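# Move the green block into the blue tray

## Task

Get the green block to sit inside the blue tray. The robot must stay upright and level the whole time; toppling or finishing tilted counts as failure, and nothing may be knocked or placed outside the work area.

## Robot and tools

Robot: a Rainbow Robotics RB-Y1 in simulation. It drives on two wheels with two rear casters, cannot go sideways, and carries a folding torso (leg with ankle, knee and hip, plus a chest that yaws), a head with head_camera, and two 7-joint arms, each ending in a parallel gripper and a wrist camera (left_wrist_camera, right_wrist_camera) whose case juts out sideways and can strike objects. The base is 0.58 m wide, extends 0.10 m ahead of the wheel axle and 0.57 m behind; spinning in place sweeps a 0.58 m radius.

Frames (metres): the base frame sits on the floor between the drive wheels, x forward, y left, z up. chest, left_hand and right_hand are printed in it. A hand point lies between the finger pads, 0.03 m short of the tips; the fingers point along the hand's -z and close along its x. Printed hand positions can be off, especially at full reach or carrying weight. base_odometry is in the frame the base had at scene start, heading in rad (left positive, -3.142 to 3.142); it counts wheel turns only, so slip or bumps fool it.

move: one action per call, plus optional "cameras" (list of names, ["all"], or [] ) and "blocking" (default true: returns when everything is at rest; false: returns in about 0.5 s while motion continues). Allowed shapes: "base" and/or "joints", optionally with "min_time_s" or "contact_limits"; or "target" alone or with "min_time_s"; or "contact_limits" alone. With no action it just reports state and images.
- "base": one velocity command {"x_m_s", "turn_rad_s", "for_s"}, not a position. x_m_s is forward speed (negative backs up), 0.005 to 1.5 in magnitude or 0; turn_rad_s is leftward yaw rate, 0.02 to 1.509 in magnitude or 0; for_s is 0.1 to 5 s. Distance is roughly speed times duration, less if too short to accelerate (0.4 m/s², turns 0.5 rad/s²). Omitted velocities are 0; combining both gives a curve.
- "joints": a single dictionary of absolute joint targets by name, any subset, radians (grippers in metres of pad opening, 0 to 0.1). Key ranges: torso_squat_rad 0 to 1.2 (higher lowers the chest), torso_shift_rad -0.3 to 0.6 (hips forward), torso_pitch_rad -0.2 to 1.4 (forward bow), torso_yaw_rad -1.5 to 1.5 (left positive; lift both arms 0.2 rad outward first), head_pan_rad -0.523 to 0.523 (left), head_tilt_rad -0.35 to 1.57 (down). Arms: shoulder_pitch ±2.356 (negative swings forward/up), left_shoulder_roll 0 to 3.141 and right_shoulder_roll -3.141 to 0 (away from body), shoulder_yaw ±2.094, elbow -2.617 to 0.01 (negative bends), forearm_roll ±3.141, wrist_pitch -1.57 to 1.919, hand_roll ±2.705. Torso combos must also hold: squat+shift<=1.52; squat-shift+pitch<=1.57; shift+0.5pitch-0.4squat<=0.7; shift+0.3pitch-0.5squat<=0.39, otherwise it stops partway as off_target.
- "target": an absolute hand pose for one arm: side ("left"/"right"), x, y, z in metres in the base frame (-3 to 3), quat_wxyz as printed in the hand lines. It is solved once into joint angles, so the hand follows an arc; split long moves into short steps. It cannot start while an earlier move is running.
- "min_time_s": 0.1 to 8, the minimum duration of arm, head and torso motions in that action; no single action exceeds 15 s.
- "contact_limits": gripper current caps by key (left_gripper_m, right_gripper_m), 200 to 672.5 mA, persisting until changed; default 672.5.

Grasping: command an opening at least 0.005 m below the object's width; the gripper then often reports off_target, which is fine. Each arm handles 3 kg.

Results: base_status, joint_status, left_hand_status/right_hand_status read done, moving, off_target (rested away from target, may still push), reached (within 10 mm and 2°), short (with the error), refused (with reason), not_followed, stopped, time_out, contact_stop (torso only), limit_stop_at_<name> (built-in guard, often own-body proximity), torque_fault, limit_stop_at_motor_heat. "joint command not followed" means the arm-collision check withheld that arm. on_its_own lists what the robot did unprompted. An unplanned stop or a refusal cancels the remaining move/wait/finished_scene calls in that reply. Also reported: joint_positions, lidar_m (12 distances, 30° sectors counter-clockwise from straight ahead, plane 0.23 m high, "-" = nothing), motor_effort per wheel (% with peak in brackets; at rest usually under 30, larger suggests pushing), wheel_motors_off, joint and external torques, wrist force/torque (uncalibrated), motor temperatures.

wait: {seconds 0 to 10, cameras}; returns early once earlier non-blocking moves finish. stop: brakes all running motions ({cameras}). zoom_image: {camera, region [x0,y0,x1,y1] pixels, at most 504 each side} on the newest image of that camera (head 896x504, wrists 644x364). read_manual: licence text only. finished_scene: ends the scene for good; the block must remain in the tray afterward.

Avoid: fast bending or stopping with arms stretched forward or a load (tipping), driving into furniture (wheels spin, motors cut out, body can snag and topple), letting the two arms collide or press (can end the scene; keep about 0.5 rad of outward shoulder roll when both reach forward), dropping or flinging the block, pushing hard on fixed items (torque faults freeze everything for 10 s), and long stretched holds that overheat motors (65 °C warning, 80 °C brake).

Each tool is called as name([rows], argument=value, ...), one row to a line, values as JSON.

## Session

move(cameras=["all"])

Scene clock: 0.00 s.
Joint torques (N m): no reading
External joint torques (N m): no reading
Motor temperatures (°C): left_arm=[41 34 30 38 37 35 36] | right_arm=[39 40 28 31 40 39 39]
Wrist force (N): no reading
Wrist torque (N m): no reading
Wrist force, peak (N): no reading
base_odometry: x=+0.000 y=+0.000 heading=+0.000
lidar_m: 2.61 2.75 2.37 2.41 2.96 2.63 2.64 2.10 1.39 1.38 2.25 2.50
base_status: not commanded
joint_positions: torso_squat_rad=+0.350 torso_shift_rad=+0.000 torso_pitch_rad=+0.000 torso_yaw_rad=+0.000 left_shoulder_pitch_rad=+0.030 left_shoulder_roll_rad=+0.020 left_shoulder_yaw_rad=+0.037 left_elbow_rad=-0.264 left_forearm_roll_rad=+0.030 left_wrist_pitch_rad=-0.006 left_hand_roll_rad=+0.032 left_gripper_m=+0.099 right_shoulder_pitch_rad=+0.024 right_shoulder_roll_rad=-0.015 right_shoulder_yaw_rad=+0.007 right_elbow_rad=-0.152 right_forearm_roll_rad=+0.000 right_wrist_pitch_rad=-0.031 right_hand_roll_rad=+0.023 right_gripper_m=+0.100 head_pan_rad=+0.000 head_tilt_rad=+0.400
joint_status: not commanded
wheel_motors_off: 0
motor_effort: left_wheel=+1 right_wheel=+0
chest: x=-0.2280 y=-0.0008 z=+1.2475 quat_wxyz=(+1.000, +0.000, +0.000, +0.000) (m; base frame)
left_hand: x=-0.1202 y=+0.2412 z=+0.5712 quat_wxyz=(+0.991, +0.010, -0.121, +0.053) (m; base frame)
right_hand: x=-0.1642 y=-0.2317 z=+0.5653 quat_wxyz=(+0.997, -0.008, -0.080, +0.011) (m; base frame)
pictures: head_camera, left_wrist_camera, right_wrist_camera

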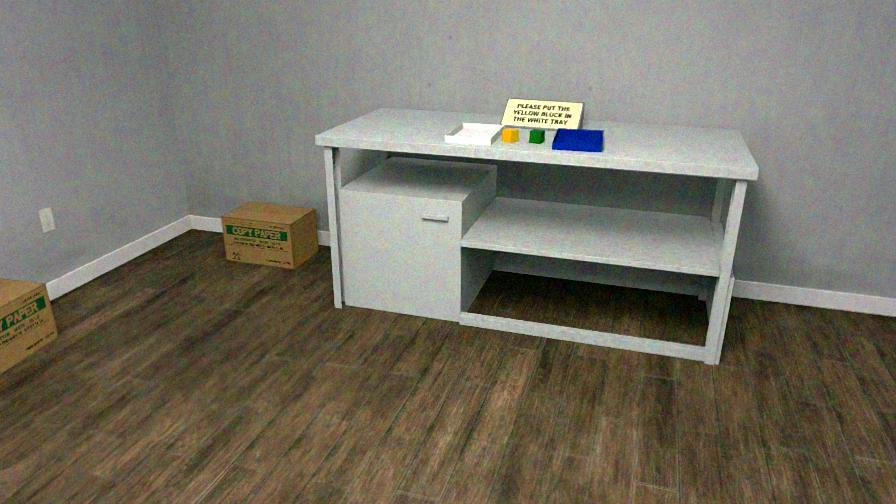

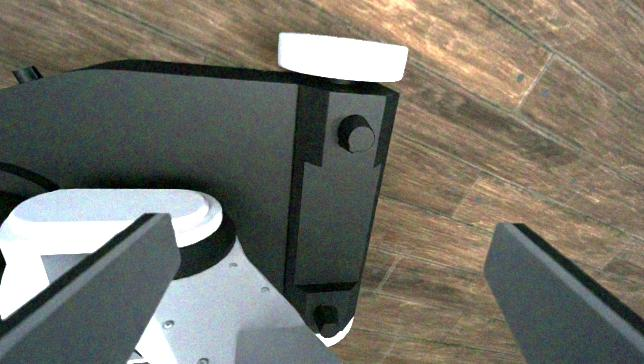

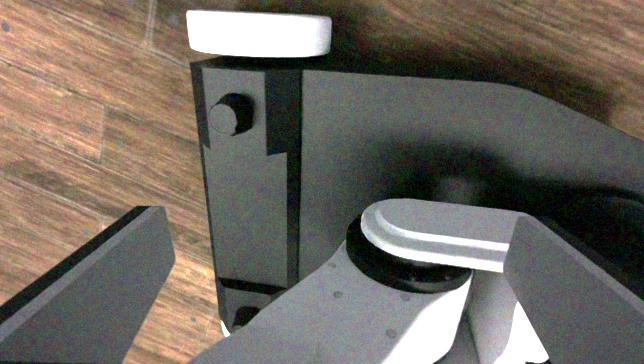

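move(base={"x_m_s": 0.6, "for_s": 3.08})

move(base={"turn_rad_s": -0.4, "for_s": 0.72}, joints={"head_tilt_rad": 0.6}, cameras=["head_camera"])

Scene clock: 20.07 s.
Joint torques (N m): left_arm=[-1.27 0.95 -0.08 -1.01 0.19 -0.47 -0.01] | right_arm=[-0.63 -0.79 -0.21 0.11 0.29 -0.62 0.1]
External joint torques (N m): left_arm=[0.97 0.05 -0.16 0.37 0.19 0.11 0] | right_arm=[0.61 0.11 -0.17 0.3 0.26 -0.24 0.09]
Wrist force (N): left_arm=[2.0 2.0 -3.9] | right_arm=[-0.2 1.4 -5.7]
Wrist torque (N m): left_arm=[-0.14 0.35 0.25] | right_arm=[-0.14 0.02 -0.02]
Wrist force, peak (N): left_arm=[2.4 1.7 -4.1] | right_arm=[0.2 1.0 -6.5]
move: done
base_odometry: x=+1.840 y=+0.000 heading=+0.000
lidar_m: 0.78 0.94 1.80 1.80 2.36 4.37 4.40 2.41 2.44 2.45 1.22 1.41
base_status: done (sent for 3.07 of 3.07 s)
joint_positions: torso_squat_rad=+0.350 torso_shift_rad=+0.000 torso_pitch_rad=+0.000 torso_yaw_rad=+0.000 left_shoulder_pitch_rad=+0.030 left_shoulder_roll_rad=+0.020 left_shoulder_yaw_rad=+0.037 left_elbow_rad=-0.264 left_forearm_roll_rad=+0.030 left_wrist_pitch_rad=-0.006 left_hand_roll_rad=+0.032 left_gripper_m=+0.099 right_shoulder_pitch_rad=+0.024 right_shoulder_roll_rad=-0.015 right_shoulder_yaw_rad=+0.007 right_elbow_rad=-0.152 right_forearm_roll_rad=+0.000 right_wrist_pitch_rad=-0.031 right_hand_roll_rad=+0.023 right_gripper_m=+0.100 head_pan_rad=+0.000 head_tilt_rad=+0.400
joint_status: not commanded
wheel_motors_off: 0
motor_effort: left_wheel=-1(28) right_wheel=+1(28)
chest: x=-0.2280 y=-0.0008 z=+1.2475 quat_wxyz=(+1.000, +0.000, +0.000, +0.000) (m; base frame)
left_hand: x=-0.1201 y=+0.2412 z=+0.5712 quat_wxyz=(+0.991, +0.010, -0.121, +0.053) (m; base frame)
right_hand: x=-0.1641 y=-0.2317 z=+0.5653 quat_wxyz=(+0.997, -0.008, -0.080, +0.011) (m; base frame)
pictures: none

Scene clock: 21.83 s.
Joint torques (N m): left_arm=[-1.75 0.58 -0.31 -1.07 0.15 -0.5 -0.06] | right_arm=[-1.13 -0.06 -0.26 0.31 0.38 -0.53 -0.09]
External joint torques (N m): left_arm=[0.49 -0.31 -0.39 0.31 0.14 0.09 -0.04] | right_arm=[0.11 0.84 -0.22 0.5 0.35 -0.15 -0.09]
Wrist force (N): left_arm=[1.7 1.9 -3.8] | right_arm=[0.2 1.1 -6.0]
Wrist torque (N m): left_arm=[-0.13 0.32 0.27] | right_arm=[-0.10 0.05 -0.05]
Wrist force, peak (N): left_arm=[2.0 1.9 -4.1] | right_arm=[0.0 0.5 -6.4]
move: done
base_odometry: x=+1.840 y=+0.000 heading=-0.269
lidar_m: 0.77 0.81 1.62 1.80 2.00 2.79 4.38 3.33 2.41 2.42 1.22 1.46
base_status: done (sent for 0.73 of 0.73 s)
joint_positions: torso_squat_rad=+0.350 torso_shift_rad=+0.000 torso_pitch_rad=+0.000 torso_yaw_rad=+0.000 left_shoulder_pitch_rad=+0.030 left_shoulder_roll_rad=+0.020 left_shoulder_yaw_rad=+0.037 left_elbow_rad=-0.264 left_forearm_roll_rad=+0.030 left_wrist_pitch_rad=-0.006 left_hand_roll_rad=+0.032 left_gripper_m=+0.099 right_shoulder_pitch_rad=+0.024 right_shoulder_roll_rad=-0.015 right_shoulder_yaw_rad=+0.007 right_elbow_rad=-0.152 right_forearm_roll_rad=+0.000 right_wrist_pitch_rad=-0.031 right_hand_roll_rad=+0.023 right_gripper_m=+0.100 head_pan_rad=+0.000 head_tilt_rad=+0.600
joint_status: all done
wheel_motors_off: 0
motor_effort: left_wheel=-1(21) right_wheel=-1(31)
chest: x=-0.2280 y=-0.0008 z=+1.2475 quat_wxyz=(+1.000, +0.000, +0.000, +0.000) (m; base frame)
left_hand: x=-0.1202 y=+0.2412 z=+0.5712 quat_wxyz=(+0.991, +0.010, -0.121, +0.053) (m; base frame)
right_hand: x=-0.1641 y=-0.2317 z=+0.5653 quat_wxyz=(+0.997, -0.008, -0.080, +0.011) (m; base frame)
pictures: head_camera

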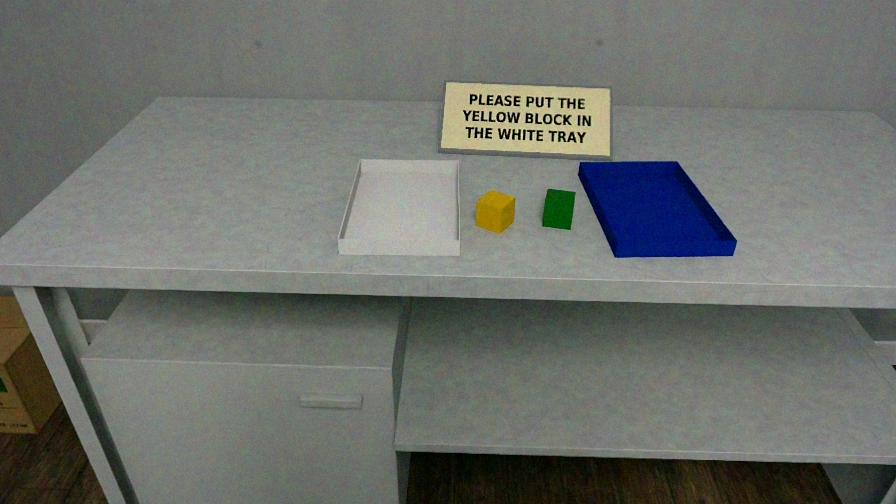

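zoom_image(camera="head_camera", region=[460, 150, 760, 310])

Scaled by 1.680 from the camera's 896x504 image, which has a finer 1280x720 frame.

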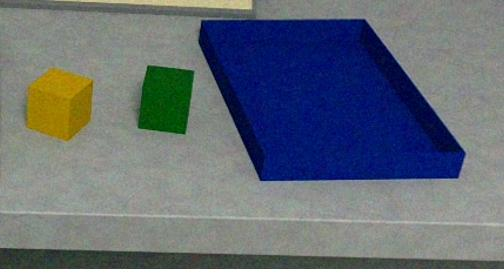

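move(base={"turn_rad_s": -0.15, "for_s": 0.35}, joints={"torso_shift_rad": 0.28, "torso_pitch_rad": 0.28, "head_tilt_rad": 0.65})

move(target={"side": "right", "x": 0.38, "y": -0.27, "z": 1.06, "quat_wxyz": [0.9972, 0, 0, -0.0749]}, cameras=["all"])

Scene clock: 63.77 s.
Joint torques (N m): left_arm=[5.48 0.9 0.11 2.47 0.3 0.05 0.09] | right_arm=[6.04 -0.35 0.18 3.39 0.27 0 -0.08]
External joint torques (N m): left_arm=[-0.01 -0.03 -0.04 0.82 0.29 0.08 0.09] | right_arm=[-0.62 0.57 0.35 0.59 0.31 -0.18 -0.07]
Wrist force (N): left_arm=[3.5 1.9 -3.7] | right_arm=[1.8 0.6 -5.8]
Wrist torque (N m): left_arm=[-0.14 0.43 0.24] | right_arm=[-0.04 0.19 -0.04]
Wrist force, peak (N): left_arm=[3.8 1.7 -4.1] | right_arm=[0.0 0.8 -6.5]
move: done
base_odometry: x=+1.840 y=+0.000 heading=-0.323
lidar_m: 0.78 0.79 1.04 1.81 2.01 2.81 4.36 3.50 2.41 2.43 1.21 1.44
base_status: done (sent for 0.37 of 0.37 s)
joint_positions: torso_squat_rad=+0.350 torso_shift_rad=+0.280 torso_pitch_rad=+0.280 torso_yaw_rad=+0.000 left_shoulder_pitch_rad=+0.030 left_shoulder_roll_rad=+0.020 left_shoulder_yaw_rad=+0.037 left_elbow_rad=-0.264 left_forearm_roll_rad=+0.030 left_wrist_pitch_rad=-0.006 left_hand_roll_rad=+0.032 left_gripper_m=+0.099 right_shoulder_pitch_rad=+0.024 right_shoulder_roll_rad=-0.015 right_shoulder_yaw_rad=+0.007 right_elbow_rad=-0.152 right_forearm_roll_rad=+0.000 right_wrist_pitch_rad=-0.031 right_hand_roll_rad=+0.023 right_gripper_m=+0.100 head_pan_rad=+0.000 head_tilt_rad=+0.650
joint_status: all done
wheel_motors_off: 0
motor_effort: left_wheel=+6(16) right_wheel=-1(15)
chest: x=+0.0392 y=-0.0008 z=+1.2098 quat_wxyz=(+0.990, +0.000, +0.140, +0.000) (m; base frame)
left_hand: x=-0.0442 y=+0.2413 z=+0.5301 quat_wxyz=(+0.998, +0.018, +0.018, +0.051) (m; base frame)
right_hand: x=-0.0880 y=-0.2317 z=+0.5366 quat_wxyz=(+0.998, -0.006, +0.060, +0.013) (m; base frame)
pictures: none

Scene clock: 65.73 s.
Joint torques (N m): left_arm=[5.84 0.97 -0.07 2.31 0.16 0.07 -0.06] | right_arm=[-12.73 -10.25 -8.8 -1.85 0.64 -0.4 0.04]
External joint torques (N m): left_arm=[0.34 0.04 -0.22 0.66 0.16 0.1 -0.07] | right_arm=[1.18 2.24 0.4 0.09 0.42 -0.38 0.04]
Wrist force (N): left_arm=[3.6 1.7 -3.8] | right_arm=[0.3 0.6 -5.8]
Wrist torque (N m): left_arm=[-0.12 0.44 0.25] | right_arm=[-0.02 -0.01 0.07]
Wrist force, peak (N): left_arm=[3.8 1.9 -3.9] | right_arm=[2.4 2.3 -6.6]
move: done
base_odometry: x=+1.840 y=+0.000 heading=-0.323
lidar_m: 0.77 0.78 1.03 1.80 2.01 2.79 4.35 3.50 2.42 2.43 1.21 1.44
base_status: not commanded
joint_positions: torso_squat_rad=+0.350 torso_shift_rad=+0.280 torso_pitch_rad=+0.280 torso_yaw_rad=+0.000 left_shoulder_pitch_rad=+0.030 left_shoulder_roll_rad=+0.020 left_shoulder_yaw_rad=+0.037 left_elbow_rad=-0.264 left_forearm_roll_rad=+0.030 left_wrist_pitch_rad=-0.006 left_hand_roll_rad=+0.032 left_gripper_m=+0.099 right_shoulder_pitch_rad=-0.827 right_shoulder_roll_rad=-1.178 right_shoulder_yaw_rad=+0.294 right_elbow_rad=-2.085 right_forearm_roll_rad=-1.397 right_wrist_pitch_rad=+1.919 right_hand_roll_rad=-1.064 right_gripper_m=+0.100 head_pan_rad=+0.000 head_tilt_rad=+0.650
joint_status: all done
wheel_motors_off: 0
motor_effort: left_wheel=+7(7) right_wheel=-1(3)
chest: x=+0.0392 y=-0.0008 z=+1.2098 quat_wxyz=(+0.990, +0.000, +0.140, +0.000) (m; base frame)
left_hand: x=-0.0442 y=+0.2412 z=+0.5301 quat_wxyz=(+0.998, +0.018, +0.018, +0.051) (m; base frame)
right_hand: x=+0.3800 y=-0.2702 z=+1.0603 quat_wxyz=(+0.997, +0.000, -0.001, -0.075) (m; base frame)
right_hand_status: reached (checked arc, planned for 1.6 s): 0 mm and 0.1 deg off.
pictures: head_camera, left_wrist_camera, right_wrist_camera

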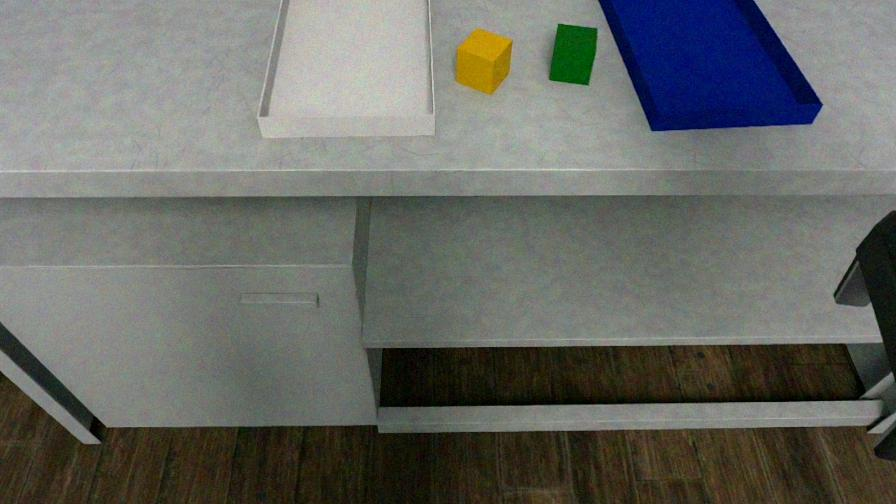

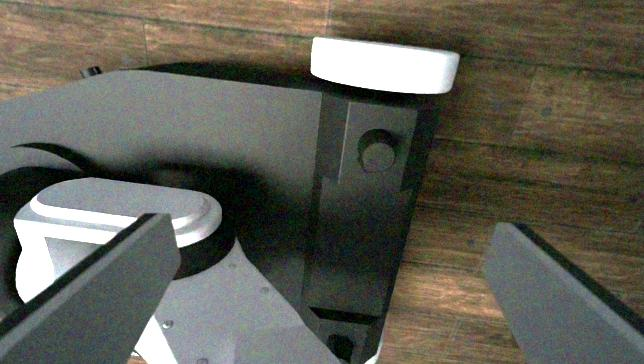

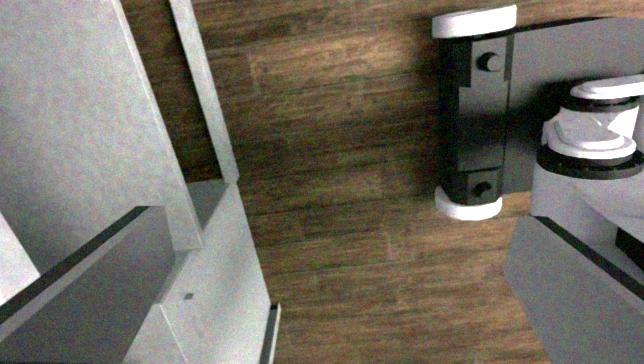

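zoom_image(camera="head_camera", region=[430, 0, 690, 140])

Scaled by 1.938 from the camera's 896x504 image, which has a finer 1280x720 frame.

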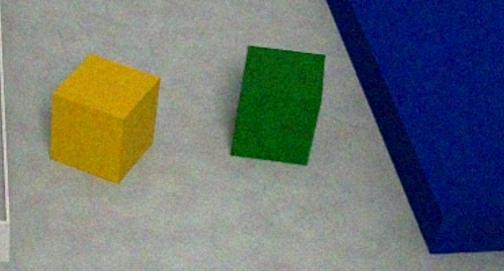

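move(base={"x_m_s": 0.25, "for_s": 1.8})

move(target={"side": "right", "x": 0.483, "y": -0.17, "z": 0.98, "quat_wxyz": [0.995, 0, 0, -0.0998]}, cameras=["head_camera", "right_wrist_camera"])

Scene clock: 79.17 s.
Joint torques (N m): left_arm=[5.85 0.64 0.04 2.21 0.08 -0.01 -0.01] | right_arm=[-12.53 -10.25 -9.21 -1.91 0.43 -0.44 0.26]
External joint torques (N m): left_arm=[0.36 -0.29 -0.11 0.56 0.08 0.03 -0.01] | right_arm=[1.39 2.24 0 0.03 0.21 -0.43 0.26]
Wrist force (N): left_arm=[3.5 1.6 -3.8] | right_arm=[0.5 1.0 -6.3]
Wrist torque (N m): left_arm=[-0.11 0.43 0.24] | right_arm=[-0.08 0.04 0.07]
Wrist force, peak (N): left_arm=[4.2 1.7 -3.8] | right_arm=[1.2 1.2 -6.4]
move: done
base_odometry: x=+2.267 y=-0.143 heading=-0.323
lidar_m: 0.47 0.33 0.46 1.86 1.88 2.68 4.82 2.82 2.54 2.44 1.01 1.02
base_status: done (sent for 1.8 of 1.8 s)
joint_positions: torso_squat_rad=+0.350 torso_shift_rad=+0.280 torso_pitch_rad=+0.280 torso_yaw_rad=+0.000 left_shoulder_pitch_rad=+0.030 left_shoulder_roll_rad=+0.020 left_shoulder_yaw_rad=+0.037 left_elbow_rad=-0.264 left_forearm_roll_rad=+0.030 left_wrist_pitch_rad=-0.006 left_hand_roll_rad=+0.032 left_gripper_m=+0.099 right_shoulder_pitch_rad=-0.827 right_shoulder_roll_rad=-1.178 right_shoulder_yaw_rad=+0.294 right_elbow_rad=-2.085 right_forearm_roll_rad=-1.397 right_wrist_pitch_rad=+1.919 right_hand_roll_rad=-1.064 right_gripper_m=+0.100 head_pan_rad=+0.000 head_tilt_rad=+0.650
joint_status: not commanded
wheel_motors_off: 0
motor_effort: left_wheel=-1(21) right_wheel=-2(25)
chest: x=+0.0392 y=-0.0008 z=+1.2098 quat_wxyz=(+0.990, +0.000, +0.140, +0.000) (m; base frame)
left_hand: x=-0.0441 y=+0.2412 z=+0.5301 quat_wxyz=(+0.998, +0.018, +0.018, +0.051) (m; base frame)
right_hand: x=+0.3801 y=-0.2701 z=+1.0602 quat_wxyz=(+0.997, +0.000, -0.001, -0.075) (m; base frame)
pictures: none

Scene clock: 80.63 s.
Joint torques (N m): left_arm=[5.7 0.86 -0.08 2.28 0.17 -0.03 -0.04] | right_arm=[-19.07 -8.13 -9.89 -3.73 0.46 -0.11 0.03]
External joint torques (N m): left_arm=[0.2 -0.07 -0.24 0.63 0.16 0.01 -0.04] | right_arm=[1.57 0.67 -1.27 0.74 0.23 -0.1 0.03]
Wrist force (N): left_arm=[3.7 1.6 -3.9] | right_arm=[0.6 0.8 -5.7]
Wrist torque (N m): left_arm=[-0.12 0.45 0.25] | right_arm=[-0.09 0.06 -0.13]
Wrist force, peak (N): left_arm=[4.0 1.7 -3.9] | right_arm=[0.8 1.5 -6.5]
move: done
base_odometry: x=+2.267 y=-0.143 heading=-0.323
lidar_m: 0.47 0.33 0.46 1.85 1.89 2.67 4.82 2.82 2.52 2.45 1.00 1.01
base_status: not commanded
joint_positions: torso_squat_rad=+0.350 torso_shift_rad=+0.280 torso_pitch_rad=+0.280 torso_yaw_rad=+0.000 left_shoulder_pitch_rad=+0.030 left_shoulder_roll_rad=+0.020 left_shoulder_yaw_rad=+0.037 left_elbow_rad=-0.264 left_forearm_roll_rad=+0.030 left_wrist_pitch_rad=-0.006 left_hand_roll_rad=+0.032 left_gripper_m=+0.099 right_shoulder_pitch_rad=-1.141 right_shoulder_roll_rad=-0.732 right_shoulder_yaw_rad=+0.625 right_elbow_rad=-1.503 right_forearm_roll_rad=-1.060 right_wrist_pitch_rad=+1.798 right_hand_roll_rad=-0.995 right_gripper_m=+0.100 head_pan_rad=+0.000 head_tilt_rad=+0.650
joint_status: all done
wheel_motors_off: 0
motor_effort: left_wheel=+1(2) right_wheel=-1(2)
chest: x=+0.0392 y=-0.0008 z=+1.2098 quat_wxyz=(+0.990, +0.000, +0.140, +0.000) (m; base frame)
left_hand: x=-0.0442 y=+0.2413 z=+0.5301 quat_wxyz=(+0.998, +0.018, +0.018, +0.051) (m; base frame)
right_hand: x=+0.4830 y=-0.1698 z=+0.9801 quat_wxyz=(+0.995, +0.000, +0.000, -0.100) (m; base frame)
right_hand_status: reached (checked arc, planned for 0.9 s): 0 mm and 0.0 deg off.
pictures: head_camera, right_wrist_camera

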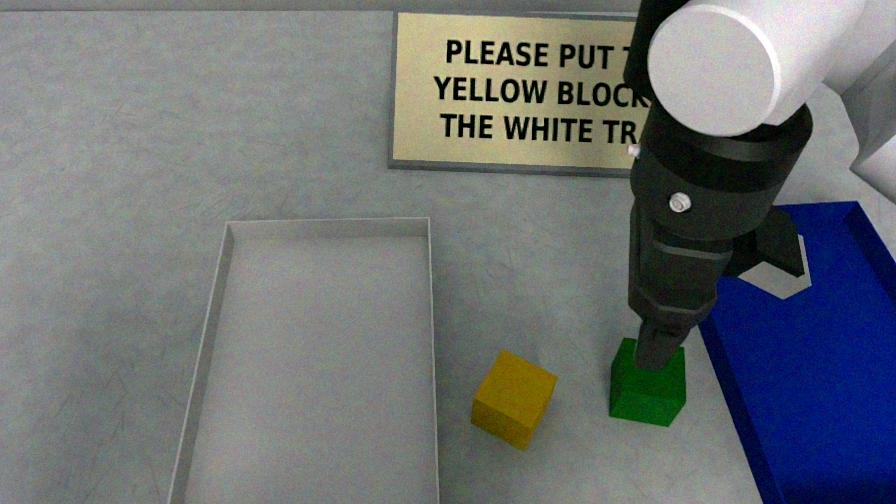

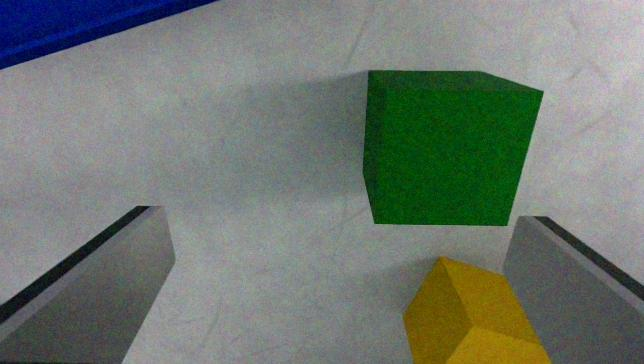

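zoom_image(camera="right_wrist_camera", region=[320, 30, 580, 260])

Scaled by 1.938 from the camera's 644x364 image, which has a finer 1265x715 frame.

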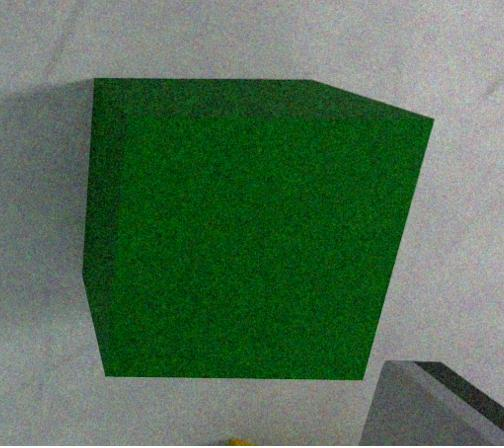

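move(target={"side": "right", "x": 0.438, "y": -0.172, "z": 0.965, "quat_wxyz": [0.995, 0, 0, -0.0998]}, cameras=["head_camera", "right_wrist_camera"])

Scene clock: 106.67 s.
Joint torques (N m): left_arm=[5.79 0.82 -0.24 2.22 0.18 -0.11 -0.05] | right_arm=[-17.18 -7.22 -9.83 -5.39 0.59 -0.45 -0.16]
External joint torques (N m): left_arm=[0.3 -0.12 -0.39 0.57 0.18 -0.07 -0.05] | right_arm=[1.16 1.32 -0.99 -0.91 0.37 -0.44 -0.16]
Wrist force (N): left_arm=[3.7 1.7 -3.7] | right_arm=[1.2 0.8 -6.1]
Wrist torque (N m): left_arm=[-0.12 0.45 0.23] | right_arm=[-0.09 0.11 0.07]
Wrist force, peak (N): left_arm=[3.8 1.6 -4.1] | right_arm=[-0.2 0.5 -6.7]
move: done
base_odometry: x=+2.267 y=-0.143 heading=-0.323
lidar_m: 0.47 0.33 0.45 1.85 1.89 2.68 4.83 2.83 2.54 2.44 1.00 1.01
base_status: not commanded
joint_positions: torso_squat_rad=+0.350 torso_shift_rad=+0.280 torso_pitch_rad=+0.280 torso_yaw_rad=+0.000 left_shoulder_pitch_rad=+0.030 left_shoulder_roll_rad=+0.020 left_shoulder_yaw_rad=+0.037 left_elbow_rad=-0.264 left_forearm_roll_rad=+0.030 left_wrist_pitch_rad=-0.006 left_hand_roll_rad=+0.032 left_gripper_m=+0.099 right_shoulder_pitch_rad=-1.008 right_shoulder_roll_rad=-0.789 right_shoulder_yaw_rad=+0.623 right_elbow_rad=-1.739 right_forearm_roll_rad=-1.061 right_wrist_pitch_rad=+1.807 right_hand_roll_rad=-1.114 right_gripper_m=+0.100 head_pan_rad=+0.000 head_tilt_rad=+0.650
joint_status: all done
wheel_motors_off: 0
motor_effort: left_wheel=+0(1) right_wheel=+0(2)
chest: x=+0.0392 y=-0.0008 z=+1.2098 quat_wxyz=(+0.990, +0.000, +0.140, +0.000) (m; base frame)
left_hand: x=-0.0442 y=+0.2413 z=+0.5301 quat_wxyz=(+0.998, +0.018, +0.018, +0.051) (m; base frame)
right_hand: x=+0.4379 y=-0.1719 z=+0.9651 quat_wxyz=(+0.995, +0.000, +0.001, -0.100) (m; base frame)
right_hand_status: reached (checked arc, planned for 0.6 s): 0 mm and 0.1 deg off.
pictures: head_camera, right_wrist_camera

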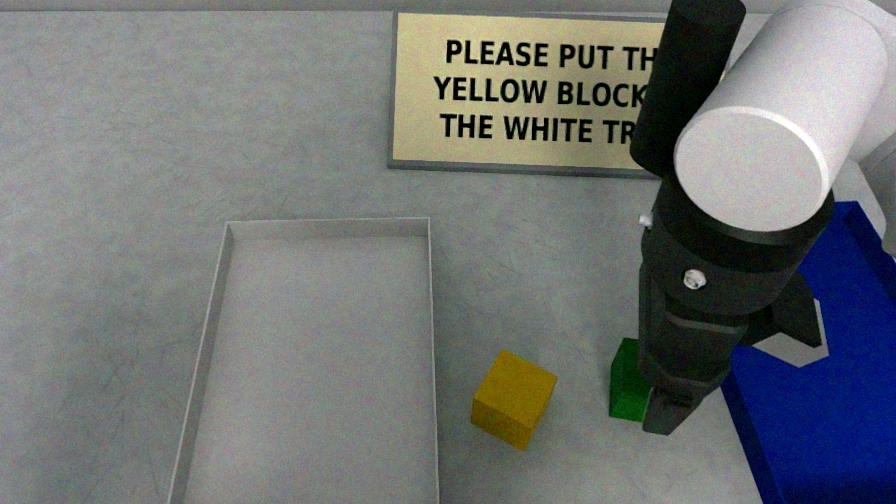

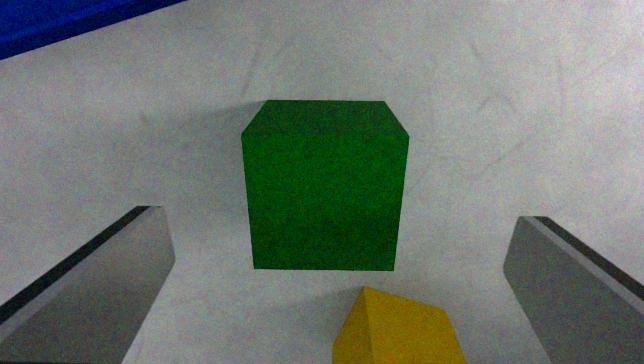

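move(target={"side": "right", "x": 0.437, "y": -0.173, "z": 0.92, "quat_wxyz": [0.995, 0, 0, -0.0998]}, min_time_s=1.0, cameras=["head_camera", "right_wrist_camera"])

Scene clock: 113.17 s.
Joint torques (N m): left_arm=[5.88 0.71 0.23 2.29 0.2 0.03 0.02] | right_arm=[-15.47 -5.96 -8.28 -4 0.78 -0.43 0.24]
External joint torques (N m): left_arm=[0.38 -0.22 0.07 0.64 0.2 0.07 0.02] | right_arm=[2.49 2.35 0.34 0.97 0.54 -0.42 0.24]
Wrist force (N): left_arm=[3.8 1.7 -4.0] | right_arm=[0.7 0.3 -5.9]
Wrist torque (N m): left_arm=[-0.12 0.45 0.25] | right_arm=[-0.02 -0.02 -0.11]
Wrist force, peak (N): left_arm=[3.7 1.9 -4.2] | right_arm=[0.8 1.0 -6.6]
move: done
base_odometry: x=+2.267 y=-0.143 heading=-0.323
lidar_m: 0.46 0.34 0.46 1.87 1.89 2.65 4.83 2.82 2.54 2.45 1.01 1.00
base_status: not commanded
joint_positions: torso_squat_rad=+0.350 torso_shift_rad=+0.280 torso_pitch_rad=+0.280 torso_yaw_rad=+0.000 left_shoulder_pitch_rad=+0.030 left_shoulder_roll_rad=+0.020 left_shoulder_yaw_rad=+0.037 left_elbow_rad=-0.264 left_forearm_roll_rad=+0.030 left_wrist_pitch_rad=-0.006 left_hand_roll_rad=+0.032 left_gripper_m=+0.099 right_shoulder_pitch_rad=-0.946 right_shoulder_roll_rad=-0.758 right_shoulder_yaw_rad=+0.672 right_elbow_rad=-1.677 right_forearm_roll_rad=-0.983 right_wrist_pitch_rad=+1.703 right_hand_roll_rad=-1.073 right_gripper_m=+0.100 head_pan_rad=+0.000 head_tilt_rad=+0.650
joint_status: all done
wheel_motors_off: 0
motor_effort: left_wheel=-1(1) right_wheel=+0(1)
chest: x=+0.0392 y=-0.0008 z=+1.2098 quat_wxyz=(+0.990, +0.000, +0.140, +0.000) (m; base frame)
left_hand: x=-0.0442 y=+0.2413 z=+0.5301 quat_wxyz=(+0.998, +0.018, +0.018, +0.051) (m; base frame)
right_hand: x=+0.4370 y=-0.1731 z=+0.9204 quat_wxyz=(+0.995, +0.000, -0.001, -0.100) (m; base frame)
right_hand_status: reached (checked arc, planned for 1.0 s): 0 mm and 0.1 deg off.
pictures: head_camera, right_wrist_camera

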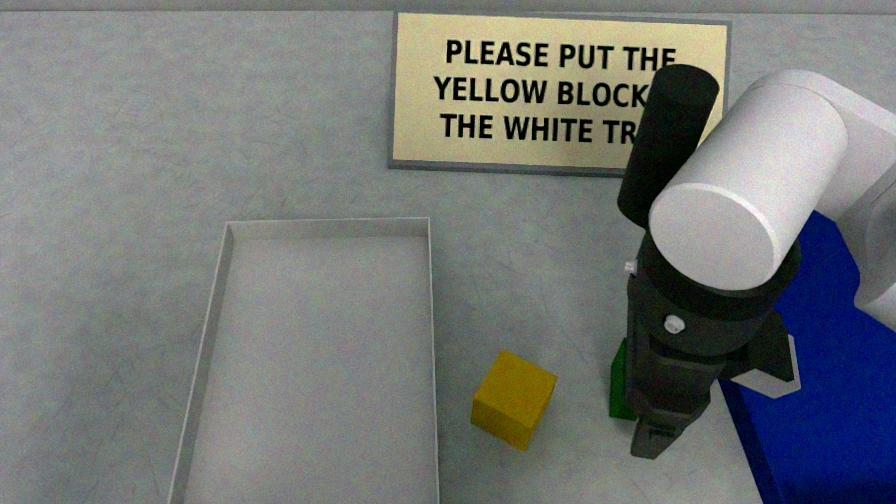

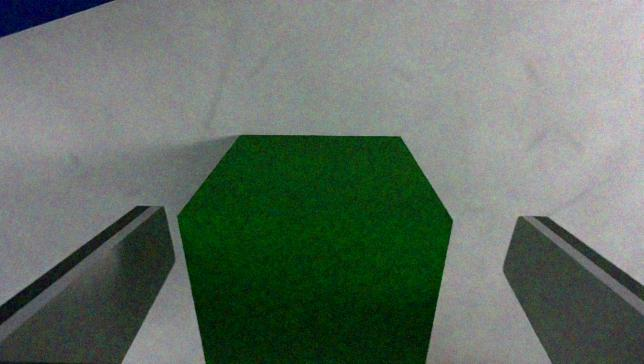

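move(target={"side": "right", "x": 0.437, "y": -0.174, "z": 0.909, "quat_wxyz": [0.995, 0, 0, -0.0998]}, min_time_s=0.6)

move(joints={"right_gripper_m": 0.035})

move(target={"side": "right", "x": 0.437, "y": -0.174, "z": 0.99, "quat_wxyz": [0.995, 0, 0, -0.0998]}, min_time_s=1.0, cameras=["head_camera", "right_wrist_camera"])

Scene clock: 119.27 s.
Joint torques (N m): left_arm=[5.67 1.01 0.06 2.25 0.21 0.05 0.06] | right_arm=[-15.62 -5.74 -7.62 -4.28 0.77 -0.6 0.12]
External joint torques (N m): left_arm=[0.18 0.07 -0.1 0.61 0.2 0.09 0.05] | right_arm=[2.25 2.53 0.92 0.78 0.54 -0.59 0.12]
Wrist force (N): left_arm=[3.6 1.8 -3.8] | right_arm=[0.9 1.0 -6.0]
Wrist torque (N m): left_arm=[-0.15 0.42 0.23] | right_arm=[-0.11 0.03 -0.14]
Wrist force, peak (N): left_arm=[3.8 1.8 -4.0] | right_arm=[0.8 0.7 -6.5]
move: done
base_odometry: x=+2.267 y=-0.143 heading=-0.323
lidar_m: 0.47 0.34 0.46 1.87 1.88 2.66 4.82 2.82 2.54 2.45 1.02 1.00
base_status: not commanded
joint_positions: torso_squat_rad=+0.350 torso_shift_rad=+0.280 torso_pitch_rad=+0.280 torso_yaw_rad=+0.000 left_shoulder_pitch_rad=+0.030 left_shoulder_roll_rad=+0.020 left_shoulder_yaw_rad=+0.037 left_elbow_rad=-0.264 left_forearm_roll_rad=+0.030 left_wrist_pitch_rad=-0.006 left_hand_roll_rad=+0.032 left_gripper_m=+0.099 right_shoulder_pitch_rad=-0.933 right_shoulder_roll_rad=-0.751 right_shoulder_yaw_rad=+0.683 right_elbow_rad=-1.657 right_forearm_roll_rad=-0.966 right_wrist_pitch_rad=+1.677 right_hand_roll_rad=-1.060 right_gripper_m=+0.100 head_pan_rad=+0.000 head_tilt_rad=+0.650
joint_status: all done
wheel_motors_off: 0
motor_effort: left_wheel=+0(1) right_wheel=+0(0)
chest: x=+0.0392 y=-0.0008 z=+1.2098 quat_wxyz=(+0.990, +0.000, +0.140, +0.000) (m; base frame)
left_hand: x=-0.0442 y=+0.2413 z=+0.5301 quat_wxyz=(+0.998, +0.018, +0.018, +0.051) (m; base frame)
right_hand: x=+0.4368 y=-0.1742 z=+0.9096 quat_wxyz=(+0.995, +0.000, +0.000, -0.100) (m; base frame)
right_hand_status: reached (checked arc, planned for 0.6 s): 1 mm and 0.1 deg off.
pictures: none

Scene clock: 120.53 s.
Joint torques (N m): left_arm=[5.62 1.18 0.05 2.18 0.23 0.14 -0.23] | right_arm=[-15.96 -5.86 -8.28 -4.41 0.67 -0.29 0.2]
External joint torques (N m): left_arm=[0.13 0.24 -0.11 0.53 0.23 0.17 -0.23] | right_arm=[1.91 2.41 0.26 0.65 0.44 -0.28 0.2]
Wrist force (N): left_arm=[3.5 1.7 -3.9] | right_arm=[1.4 0.7 -4.4]
Wrist torque (N m): left_arm=[-0.13 0.43 0.25] | right_arm=[-0.10 0.00 -0.09]
Wrist force, peak (N): left_arm=[3.8 1.5 -4.2] | right_arm=[1.4 0.7 -6.4]
move: off_target
base_odometry: x=+2.267 y=-0.143 heading=-0.323
lidar_m: 0.47 0.34 0.44 1.86 1.86 2.67 4.81 2.83 2.54 2.46 1.01 1.00
base_status: not commanded
joint_positions: torso_squat_rad=+0.350 torso_shift_rad=+0.280 torso_pitch_rad=+0.280 torso_yaw_rad=+0.000 left_shoulder_pitch_rad=+0.030 left_shoulder_roll_rad=+0.020 left_shoulder_yaw_rad=+0.037 left_elbow_rad=-0.264 left_forearm_roll_rad=+0.030 left_wrist_pitch_rad=-0.006 left_hand_roll_rad=+0.032 left_gripper_m=+0.099 right_shoulder_pitch_rad=-0.933 right_shoulder_roll_rad=-0.751 right_shoulder_yaw_rad=+0.683 right_elbow_rad=-1.657 right_forearm_roll_rad=-0.966 right_wrist_pitch_rad=+1.677 right_hand_roll_rad=-1.060 right_gripper_m=+0.049 head_pan_rad=+0.000 head_tilt_rad=+0.650
joint_status: right_gripper_m off_target (ended at +0.049, target +0.035)
wheel_motors_off: 0
motor_effort: left_wheel=+0(1) right_wheel=+0(0)
chest: x=+0.0392 y=-0.0008 z=+1.2098 quat_wxyz=(+0.990, +0.000, +0.140, +0.000) (m; base frame)
left_hand: x=-0.0442 y=+0.2413 z=+0.5301 quat_wxyz=(+0.998, +0.018, +0.018, +0.051) (m; base frame)
right_hand: x=+0.4368 y=-0.1742 z=+0.9096 quat_wxyz=(+0.995, +0.000, +0.000, -0.100) (m; base frame)
pictures: none

Scene clock: 121.87 s.
Joint torques (N m): left_arm=[5.64 0.78 0.06 2.27 0.26 0.02 -0.09] | right_arm=[-17.67 -8.41 -10.49 -5.34 0.43 -0.26 -0.25]
External joint torques (N m): left_arm=[0.14 -0.16 -0.09 0.62 0.26 0.06 -0.09] | right_arm=[0.76 0.3 -1.57 -1.18 0.21 -0.25 -0.25]
Wrist force (N): left_arm=[3.4 1.9 -4.0] | right_arm=[0.9 0.8 -6.6]
Wrist torque (N m): left_arm=[-0.14 0.42 0.25] | right_arm=[-0.10 0.06 0.08]
Wrist force, peak (N): left_arm=[3.8 1.8 -3.9] | right_arm=[1.4 1.2 -7.1]
move: done
base_odometry: x=+2.267 y=-0.143 heading=-0.323
lidar_m: 0.46 0.33 0.45 1.86 1.88 2.67 4.83 2.85 2.53 2.46 1.02 1.01
base_status: not commanded
joint_positions: torso_squat_rad=+0.350 torso_shift_rad=+0.280 torso_pitch_rad=+0.280 torso_yaw_rad=+0.000 left_shoulder_pitch_rad=+0.030 left_shoulder_roll_rad=+0.020 left_shoulder_yaw_rad=+0.037 left_elbow_rad=-0.264 left_forearm_roll_rad=+0.030 left_wrist_pitch_rad=-0.006 left_hand_roll_rad=+0.032 left_gripper_m=+0.099 right_shoulder_pitch_rad=-1.038 right_shoulder_roll_rad=-0.811 right_shoulder_yaw_rad=+0.591 right_elbow_rad=-1.775 right_forearm_roll_rad=-1.106 right_wrist_pitch_rad=+1.861 right_hand_roll_rad=-1.137 right_gripper_m=+0.049 head_pan_rad=+0.000 head_tilt_rad=+0.650
joint_status: all done
wheel_motors_off: 0
motor_effort: left_wheel=-1(1) right_wheel=+0(0)
chest: x=+0.0392 y=-0.0008 z=+1.2098 quat_wxyz=(+0.990, +0.000, +0.140, +0.000) (m; base frame)
left_hand: x=-0.0442 y=+0.2413 z=+0.5301 quat_wxyz=(+0.998, +0.018, +0.018, +0.051) (m; base frame)
right_hand: x=+0.4369 y=-0.1740 z=+0.9899 quat_wxyz=(+0.995, +0.000, +0.000, -0.100) (m; base frame)
right_hand_status: reached (checked arc, planned for 1.0 s): 0 mm and 0.0 deg off.
pictures: head_camera, right_wrist_camera

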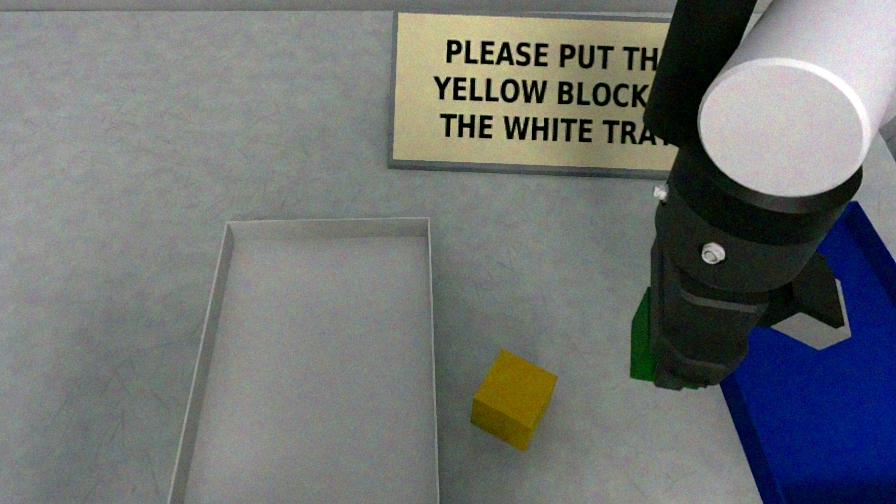

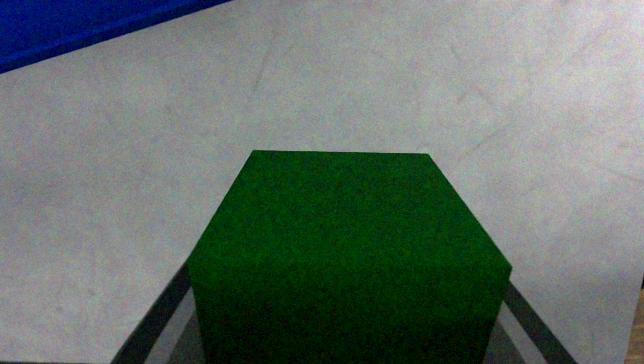

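move(target={"side": "right", "x": 0.45, "y": -0.325, "z": 0.985, "quat_wxyz": [0.995, 0, 0, -0.0998]}, min_time_s=1.5, cameras=["head_camera", "right_wrist_camera"])

Scene clock: 128.97 s.
Joint torques (N m): left_arm=[5.92 1.05 0.03 2.29 0.22 0.11 -0.01] | right_arm=[-15.12 -12.56 -10.69 -2.9 0.28 -0.39 0.08]
External joint torques (N m): left_arm=[0.42 0.11 -0.13 0.64 0.22 0.14 -0.01] | right_arm=[1.08 1.85 -1.05 0.38 0.04 -0.37 0.08]
Wrist force (N): left_arm=[3.6 1.7 -4.0] | right_arm=[0.7 1.2 -6.9]
Wrist torque (N m): left_arm=[-0.12 0.43 0.24] | right_arm=[-0.13 0.04 -0.13]
Wrist force, peak (N): left_arm=[3.9 1.7 -4.1] | right_arm=[0.8 1.7 -7.5]
move: done
base_odometry: x=+2.267 y=-0.143 heading=-0.323
lidar_m: 0.46 0.33 0.46 1.87 1.88 2.67 4.83 2.83 2.54 2.45 1.01 1.01
base_status: not commanded
joint_positions: torso_squat_rad=+0.350 torso_shift_rad=+0.280 torso_pitch_rad=+0.280 torso_yaw_rad=+0.000 left_shoulder_pitch_rad=+0.030 left_shoulder_roll_rad=+0.020 left_shoulder_yaw_rad=+0.037 left_elbow_rad=-0.264 left_forearm_roll_rad=+0.030 left_wrist_pitch_rad=-0.006 left_hand_roll_rad=+0.032 left_gripper_m=+0.099 right_shoulder_pitch_rad=-0.844 right_shoulder_roll_rad=-1.106 right_shoulder_yaw_rad=+0.429 right_elbow_rad=-1.640 right_forearm_roll_rad=-1.206 right_wrist_pitch_rad=+1.713 right_hand_roll_rad=-0.737 right_gripper_m=+0.049 head_pan_rad=+0.000 head_tilt_rad=+0.650
joint_status: all done
wheel_motors_off: 0
motor_effort: left_wheel=-1(1) right_wheel=+0(0)
chest: x=+0.0392 y=-0.0008 z=+1.2098 quat_wxyz=(+0.990, +0.000, +0.140, +0.000) (m; base frame)
left_hand: x=-0.0442 y=+0.2413 z=+0.5301 quat_wxyz=(+0.998, +0.018, +0.018, +0.051) (m; base frame)
right_hand: x=+0.4500 y=-0.3249 z=+0.9851 quat_wxyz=(+0.995, +0.000, +0.000, -0.100) (m; base frame)
right_hand_status: reached (checked arc, planned for 1.5 s): 0 mm and 0.0 deg off.
pictures: head_camera, right_wrist_camera

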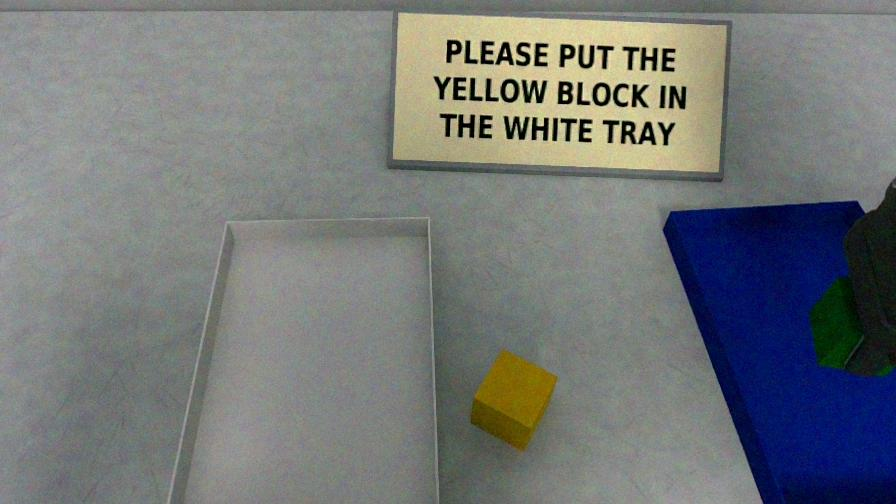

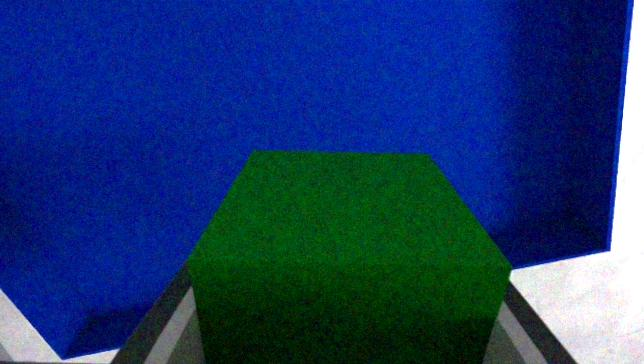

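move(target={"side": "right", "x": 0.455, "y": -0.327, "z": 0.924, "quat_wxyz": [0.995, 0, 0, -0.0998]}, min_time_s=1.5)

move(target={"side": "right", "x": 0.455, "y": -0.327, "z": 0.918, "quat_wxyz": [0.995, 0, 0, -0.0998]}, min_time_s=0.6, cameras=["head_camera", "right_wrist_camera"])

Scene clock: 136.47 s.
Joint torques (N m): left_arm=[5.65 0.79 -0.19 2.32 0.16 0.04 -0.06] | right_arm=[-14.27 -11.67 -8.93 -3.12 0.66 -0.39 0.28]
External joint torques (N m): left_arm=[0.16 -0.15 -0.35 0.67 0.16 0.08 -0.06] | right_arm=[2 2.58 0.28 0.77 0.41 -0.36 0.28]
Wrist force (N): left_arm=[3.5 1.9 -4.0] | right_arm=[1.2 0.9 -6.4]
Wrist torque (N m): left_arm=[-0.15 0.43 0.25] | right_arm=[-0.09 0.13 -0.12]
Wrist force, peak (N): left_arm=[3.9 1.8 -4.0] | right_arm=[1.0 1.1 -7.5]
move: done
base_odometry: x=+2.267 y=-0.143 heading=-0.323
lidar_m: 0.46 0.34 0.45 1.87 1.88 2.66 4.82 2.84 2.53 2.44 1.01 1.01
base_status: not commanded
joint_positions: torso_squat_rad=+0.350 torso_shift_rad=+0.280 torso_pitch_rad=+0.280 torso_yaw_rad=+0.000 left_shoulder_pitch_rad=+0.030 left_shoulder_roll_rad=+0.020 left_shoulder_yaw_rad=+0.037 left_elbow_rad=-0.264 left_forearm_roll_rad=+0.030 left_wrist_pitch_rad=-0.006 left_hand_roll_rad=+0.032 left_gripper_m=+0.099 right_shoulder_pitch_rad=-0.796 right_shoulder_roll_rad=-1.023 right_shoulder_yaw_rad=+0.491 right_elbow_rad=-1.527 right_forearm_roll_rad=-1.109 right_wrist_pitch_rad=+1.584 right_hand_roll_rad=-0.674 right_gripper_m=+0.049 head_pan_rad=+0.000 head_tilt_rad=+0.650
joint_status: all done
wheel_motors_off: 0
motor_effort: left_wheel=+0(1) right_wheel=+0(0)
chest: x=+0.0392 y=-0.0008 z=+1.2098 quat_wxyz=(+0.990, +0.000, +0.140, +0.000) (m; base frame)
left_hand: x=-0.0442 y=+0.2413 z=+0.5301 quat_wxyz=(+0.998, +0.018, +0.018, +0.051) (m; base frame)
right_hand: x=+0.4544 y=-0.3269 z=+0.9247 quat_wxyz=(+0.995, +0.000, -0.001, -0.100) (m; base frame)
right_hand_status: reached (checked arc, planned for 1.5 s): 1 mm and 0.1 deg off.
pictures: none

Scene clock: 137.40 s.
Joint torques (N m): left_arm=[5.88 1.27 -0.34 2.3 0.19 -0.02 -0.05] | right_arm=[-14.51 -11.52 -8.57 -3.17 0.74 -0.33 0.23]
External joint torques (N m): left_arm=[0.39 0.33 -0.49 0.65 0.18 0.02 -0.06] | right_arm=[1.79 2.69 0.58 0.77 0.49 -0.3 0.23]
Wrist force (N): left_arm=[3.8 1.8 -4.0] | right_arm=[0.7 0.9 -6.6]
Wrist torque (N m): left_arm=[-0.13 0.47 0.24] | right_arm=[-0.09 0.05 -0.10]
Wrist force, peak (N): left_arm=[3.8 1.8 -4.1] | right_arm=[0.6 0.9 -7.0]
move: done
base_odometry: x=+2.267 y=-0.143 heading=-0.323
lidar_m: 0.47 0.34 0.46 1.87 1.87 2.66 4.82 2.82 2.55 2.46 1.00 1.01
base_status: not commanded
joint_positions: torso_squat_rad=+0.350 torso_shift_rad=+0.280 torso_pitch_rad=+0.280 torso_yaw_rad=+0.000 left_shoulder_pitch_rad=+0.030 left_shoulder_roll_rad=+0.020 left_shoulder_yaw_rad=+0.037 left_elbow_rad=-0.264 left_forearm_roll_rad=+0.030 left_wrist_pitch_rad=-0.006 left_hand_roll_rad=+0.032 left_gripper_m=+0.099 right_shoulder_pitch_rad=-0.794 right_shoulder_roll_rad=-1.013 right_shoulder_yaw_rad=+0.498 right_elbow_rad=-1.510 right_forearm_roll_rad=-1.100 right_wrist_pitch_rad=+1.571 right_hand_roll_rad=-0.666 right_gripper_m=+0.049 head_pan_rad=+0.000 head_tilt_rad=+0.650
joint_status: all done
wheel_motors_off: 0
motor_effort: left_wheel=+0(1) right_wheel=+0(0)
chest: x=+0.0392 y=-0.0008 z=+1.2098 quat_wxyz=(+0.990, +0.000, +0.140, +0.000) (m; base frame)
left_hand: x=-0.0442 y=+0.2413 z=+0.5301 quat_wxyz=(+0.998, +0.018, +0.018, +0.051) (m; base frame)
right_hand: x=+0.4550 y=-0.3270 z=+0.9184 quat_wxyz=(+0.995, +0.000, +0.000, -0.100) (m; base frame)
right_hand_status: reached (checked arc, planned for 0.6 s): 0 mm and 0.0 deg off.
pictures: head_camera, right_wrist_camera

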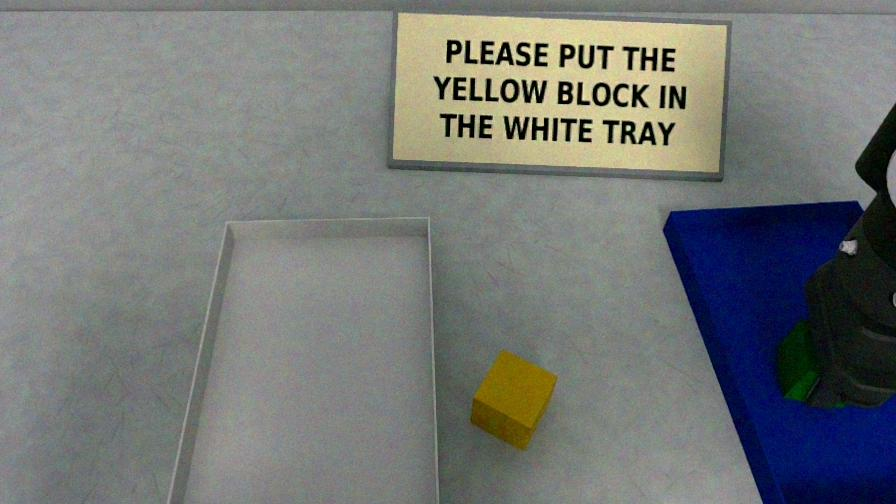

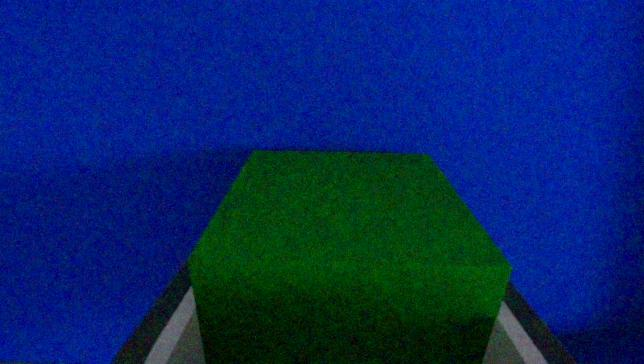

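move(target={"side": "right", "x": 0.455, "y": -0.327, "z": 0.9135, "quat_wxyz": [0.995, 0, 0, -0.0998]}, min_time_s=0.6)

Scene clock: 139.83 s.
Joint torques (N m): left_arm=[5.66 1.22 0.15 2.3 0.11 -0.11 0] | right_arm=[-13.58 -11.96 -8.52 -3.18 0.9 -0.17 0.31]
External joint torques (N m): left_arm=[0.16 0.28 -0.01 0.65 0.11 -0.08 -0.01] | right_arm=[2.72 2.23 0.58 0.79 0.65 -0.15 0.31]
Wrist force (N): left_arm=[3.7 1.7 -3.9] | right_arm=[0.9 0.4 -6.7]
Wrist torque (N m): left_arm=[-0.12 0.46 0.25] | right_arm=[-0.07 0.06 -0.11]
Wrist force, peak (N): left_arm=[3.7 1.7 -4.2] | right_arm=[1.1 1.1 -7.1]
move: done
base_odometry: x=+2.267 y=-0.143 heading=-0.323
lidar_m: 0.46 0.34 0.46 1.86 1.88 2.67 4.83 2.82 2.53 2.45 1.02 1.01
base_status: not commanded
joint_positions: torso_squat_rad=+0.350 torso_shift_rad=+0.280 torso_pitch_rad=+0.280 torso_yaw_rad=+0.000 left_shoulder_pitch_rad=+0.030 left_shoulder_roll_rad=+0.020 left_shoulder_yaw_rad=+0.037 left_elbow_rad=-0.264 left_forearm_roll_rad=+0.030 left_wrist_pitch_rad=-0.006 left_hand_roll_rad=+0.032 left_gripper_m=+0.099 right_shoulder_pitch_rad=-0.791 right_shoulder_roll_rad=-1.006 right_shoulder_yaw_rad=+0.502 right_elbow_rad=-1.500 right_forearm_roll_rad=-1.094 right_wrist_pitch_rad=+1.561 right_hand_roll_rad=-0.661 right_gripper_m=+0.049 head_pan_rad=+0.000 head_tilt_rad=+0.650
joint_status: all done
wheel_motors_off: 0
motor_effort: left_wheel=+0(1) right_wheel=+0(0)
chest: x=+0.0392 y=-0.0008 z=+1.2098 quat_wxyz=(+0.990, +0.000, +0.140, +0.000) (m; base frame)
left_hand: x=-0.0442 y=+0.2413 z=+0.5301 quat_wxyz=(+0.998, +0.018, +0.018, +0.051) (m; base frame)
right_hand: x=+0.4551 y=-0.3270 z=+0.9139 quat_wxyz=(+0.995, +0.000, +0.000, -0.100) (m; base frame)
right_hand_status: reached (checked arc, planned for 0.6 s): 0 mm and 0.0 deg off.
pictures: none

move(target={"side": "right", "x": 0.455, "y": -0.327, "z": 0.911, "quat_wxyz": [0.995, 0, 0, -0.0998]}, min_time_s=0.6)

Scene clock: 143.20 s.
Joint torques (N m): left_arm=[5.74 1.09 -0.04 2.15 0.23 0.1 -0.14] | right_arm=[-12.97 -10.13 -6.36 -1.95 0.78 -0.7 0.35]
External joint torques (N m): left_arm=[0.25 0.15 -0.2 0.5 0.22 0.14 -0.15] | right_arm=[3.34 4.04 2.71 2.04 0.53 -0.67 0.35]
Wrist force (N): left_arm=[3.6 1.8 -4.0] | right_arm=[-1.3 0.4 3.9]
Wrist torque (N m): left_arm=[-0.13 0.43 0.24] | right_arm=[-0.12 -0.11 -0.10]
Wrist force, peak (N): left_arm=[3.7 1.8 -4.2] | right_arm=[1.0 0.7 -7.1]
move: done
base_odometry: x=+2.267 y=-0.143 heading=-0.323
lidar_m: 0.46 0.33 0.46 1.87 1.89 2.68 4.81 2.83 2.54 2.42 1.01 1.01
base_status: not commanded
joint_positions: torso_squat_rad=+0.350 torso_shift_rad=+0.280 torso_pitch_rad=+0.280 torso_yaw_rad=+0.000 left_shoulder_pitch_rad=+0.030 left_shoulder_roll_rad=+0.020 left_shoulder_yaw_rad=+0.037 left_elbow_rad=-0.264 left_forearm_roll_rad=+0.030 left_wrist_pitch_rad=-0.006 left_hand_roll_rad=+0.032 left_gripper_m=+0.099 right_shoulder_pitch_rad=-0.790 right_shoulder_roll_rad=-1.003 right_shoulder_yaw_rad=+0.504 right_elbow_rad=-1.494 right_forearm_roll_rad=-1.091 right_wrist_pitch_rad=+1.556 right_hand_roll_rad=-0.659 right_gripper_m=+0.049 head_pan_rad=+0.000 head_tilt_rad=+0.650
joint_status: all done
wheel_motors_off: 0
motor_effort: left_wheel=+0(1) right_wheel=+0(0)
chest: x=+0.0391 y=-0.0008 z=+1.2099 quat_wxyz=(+0.990, +0.000, +0.139, +0.000) (m; base frame)
left_hand: x=-0.0441 y=+0.2412 z=+0.5301 quat_wxyz=(+0.998, +0.018, +0.018, +0.051) (m; base frame)
right_hand: x=+0.4554 y=-0.3271 z=+0.9118 quat_wxyz=(+0.995, +0.000, -0.001, -0.100) (m; base frame)
right_hand_status: reached (checked arc, planned for 0.6 s): 1 mm and 0.1 deg off.
pictures: none


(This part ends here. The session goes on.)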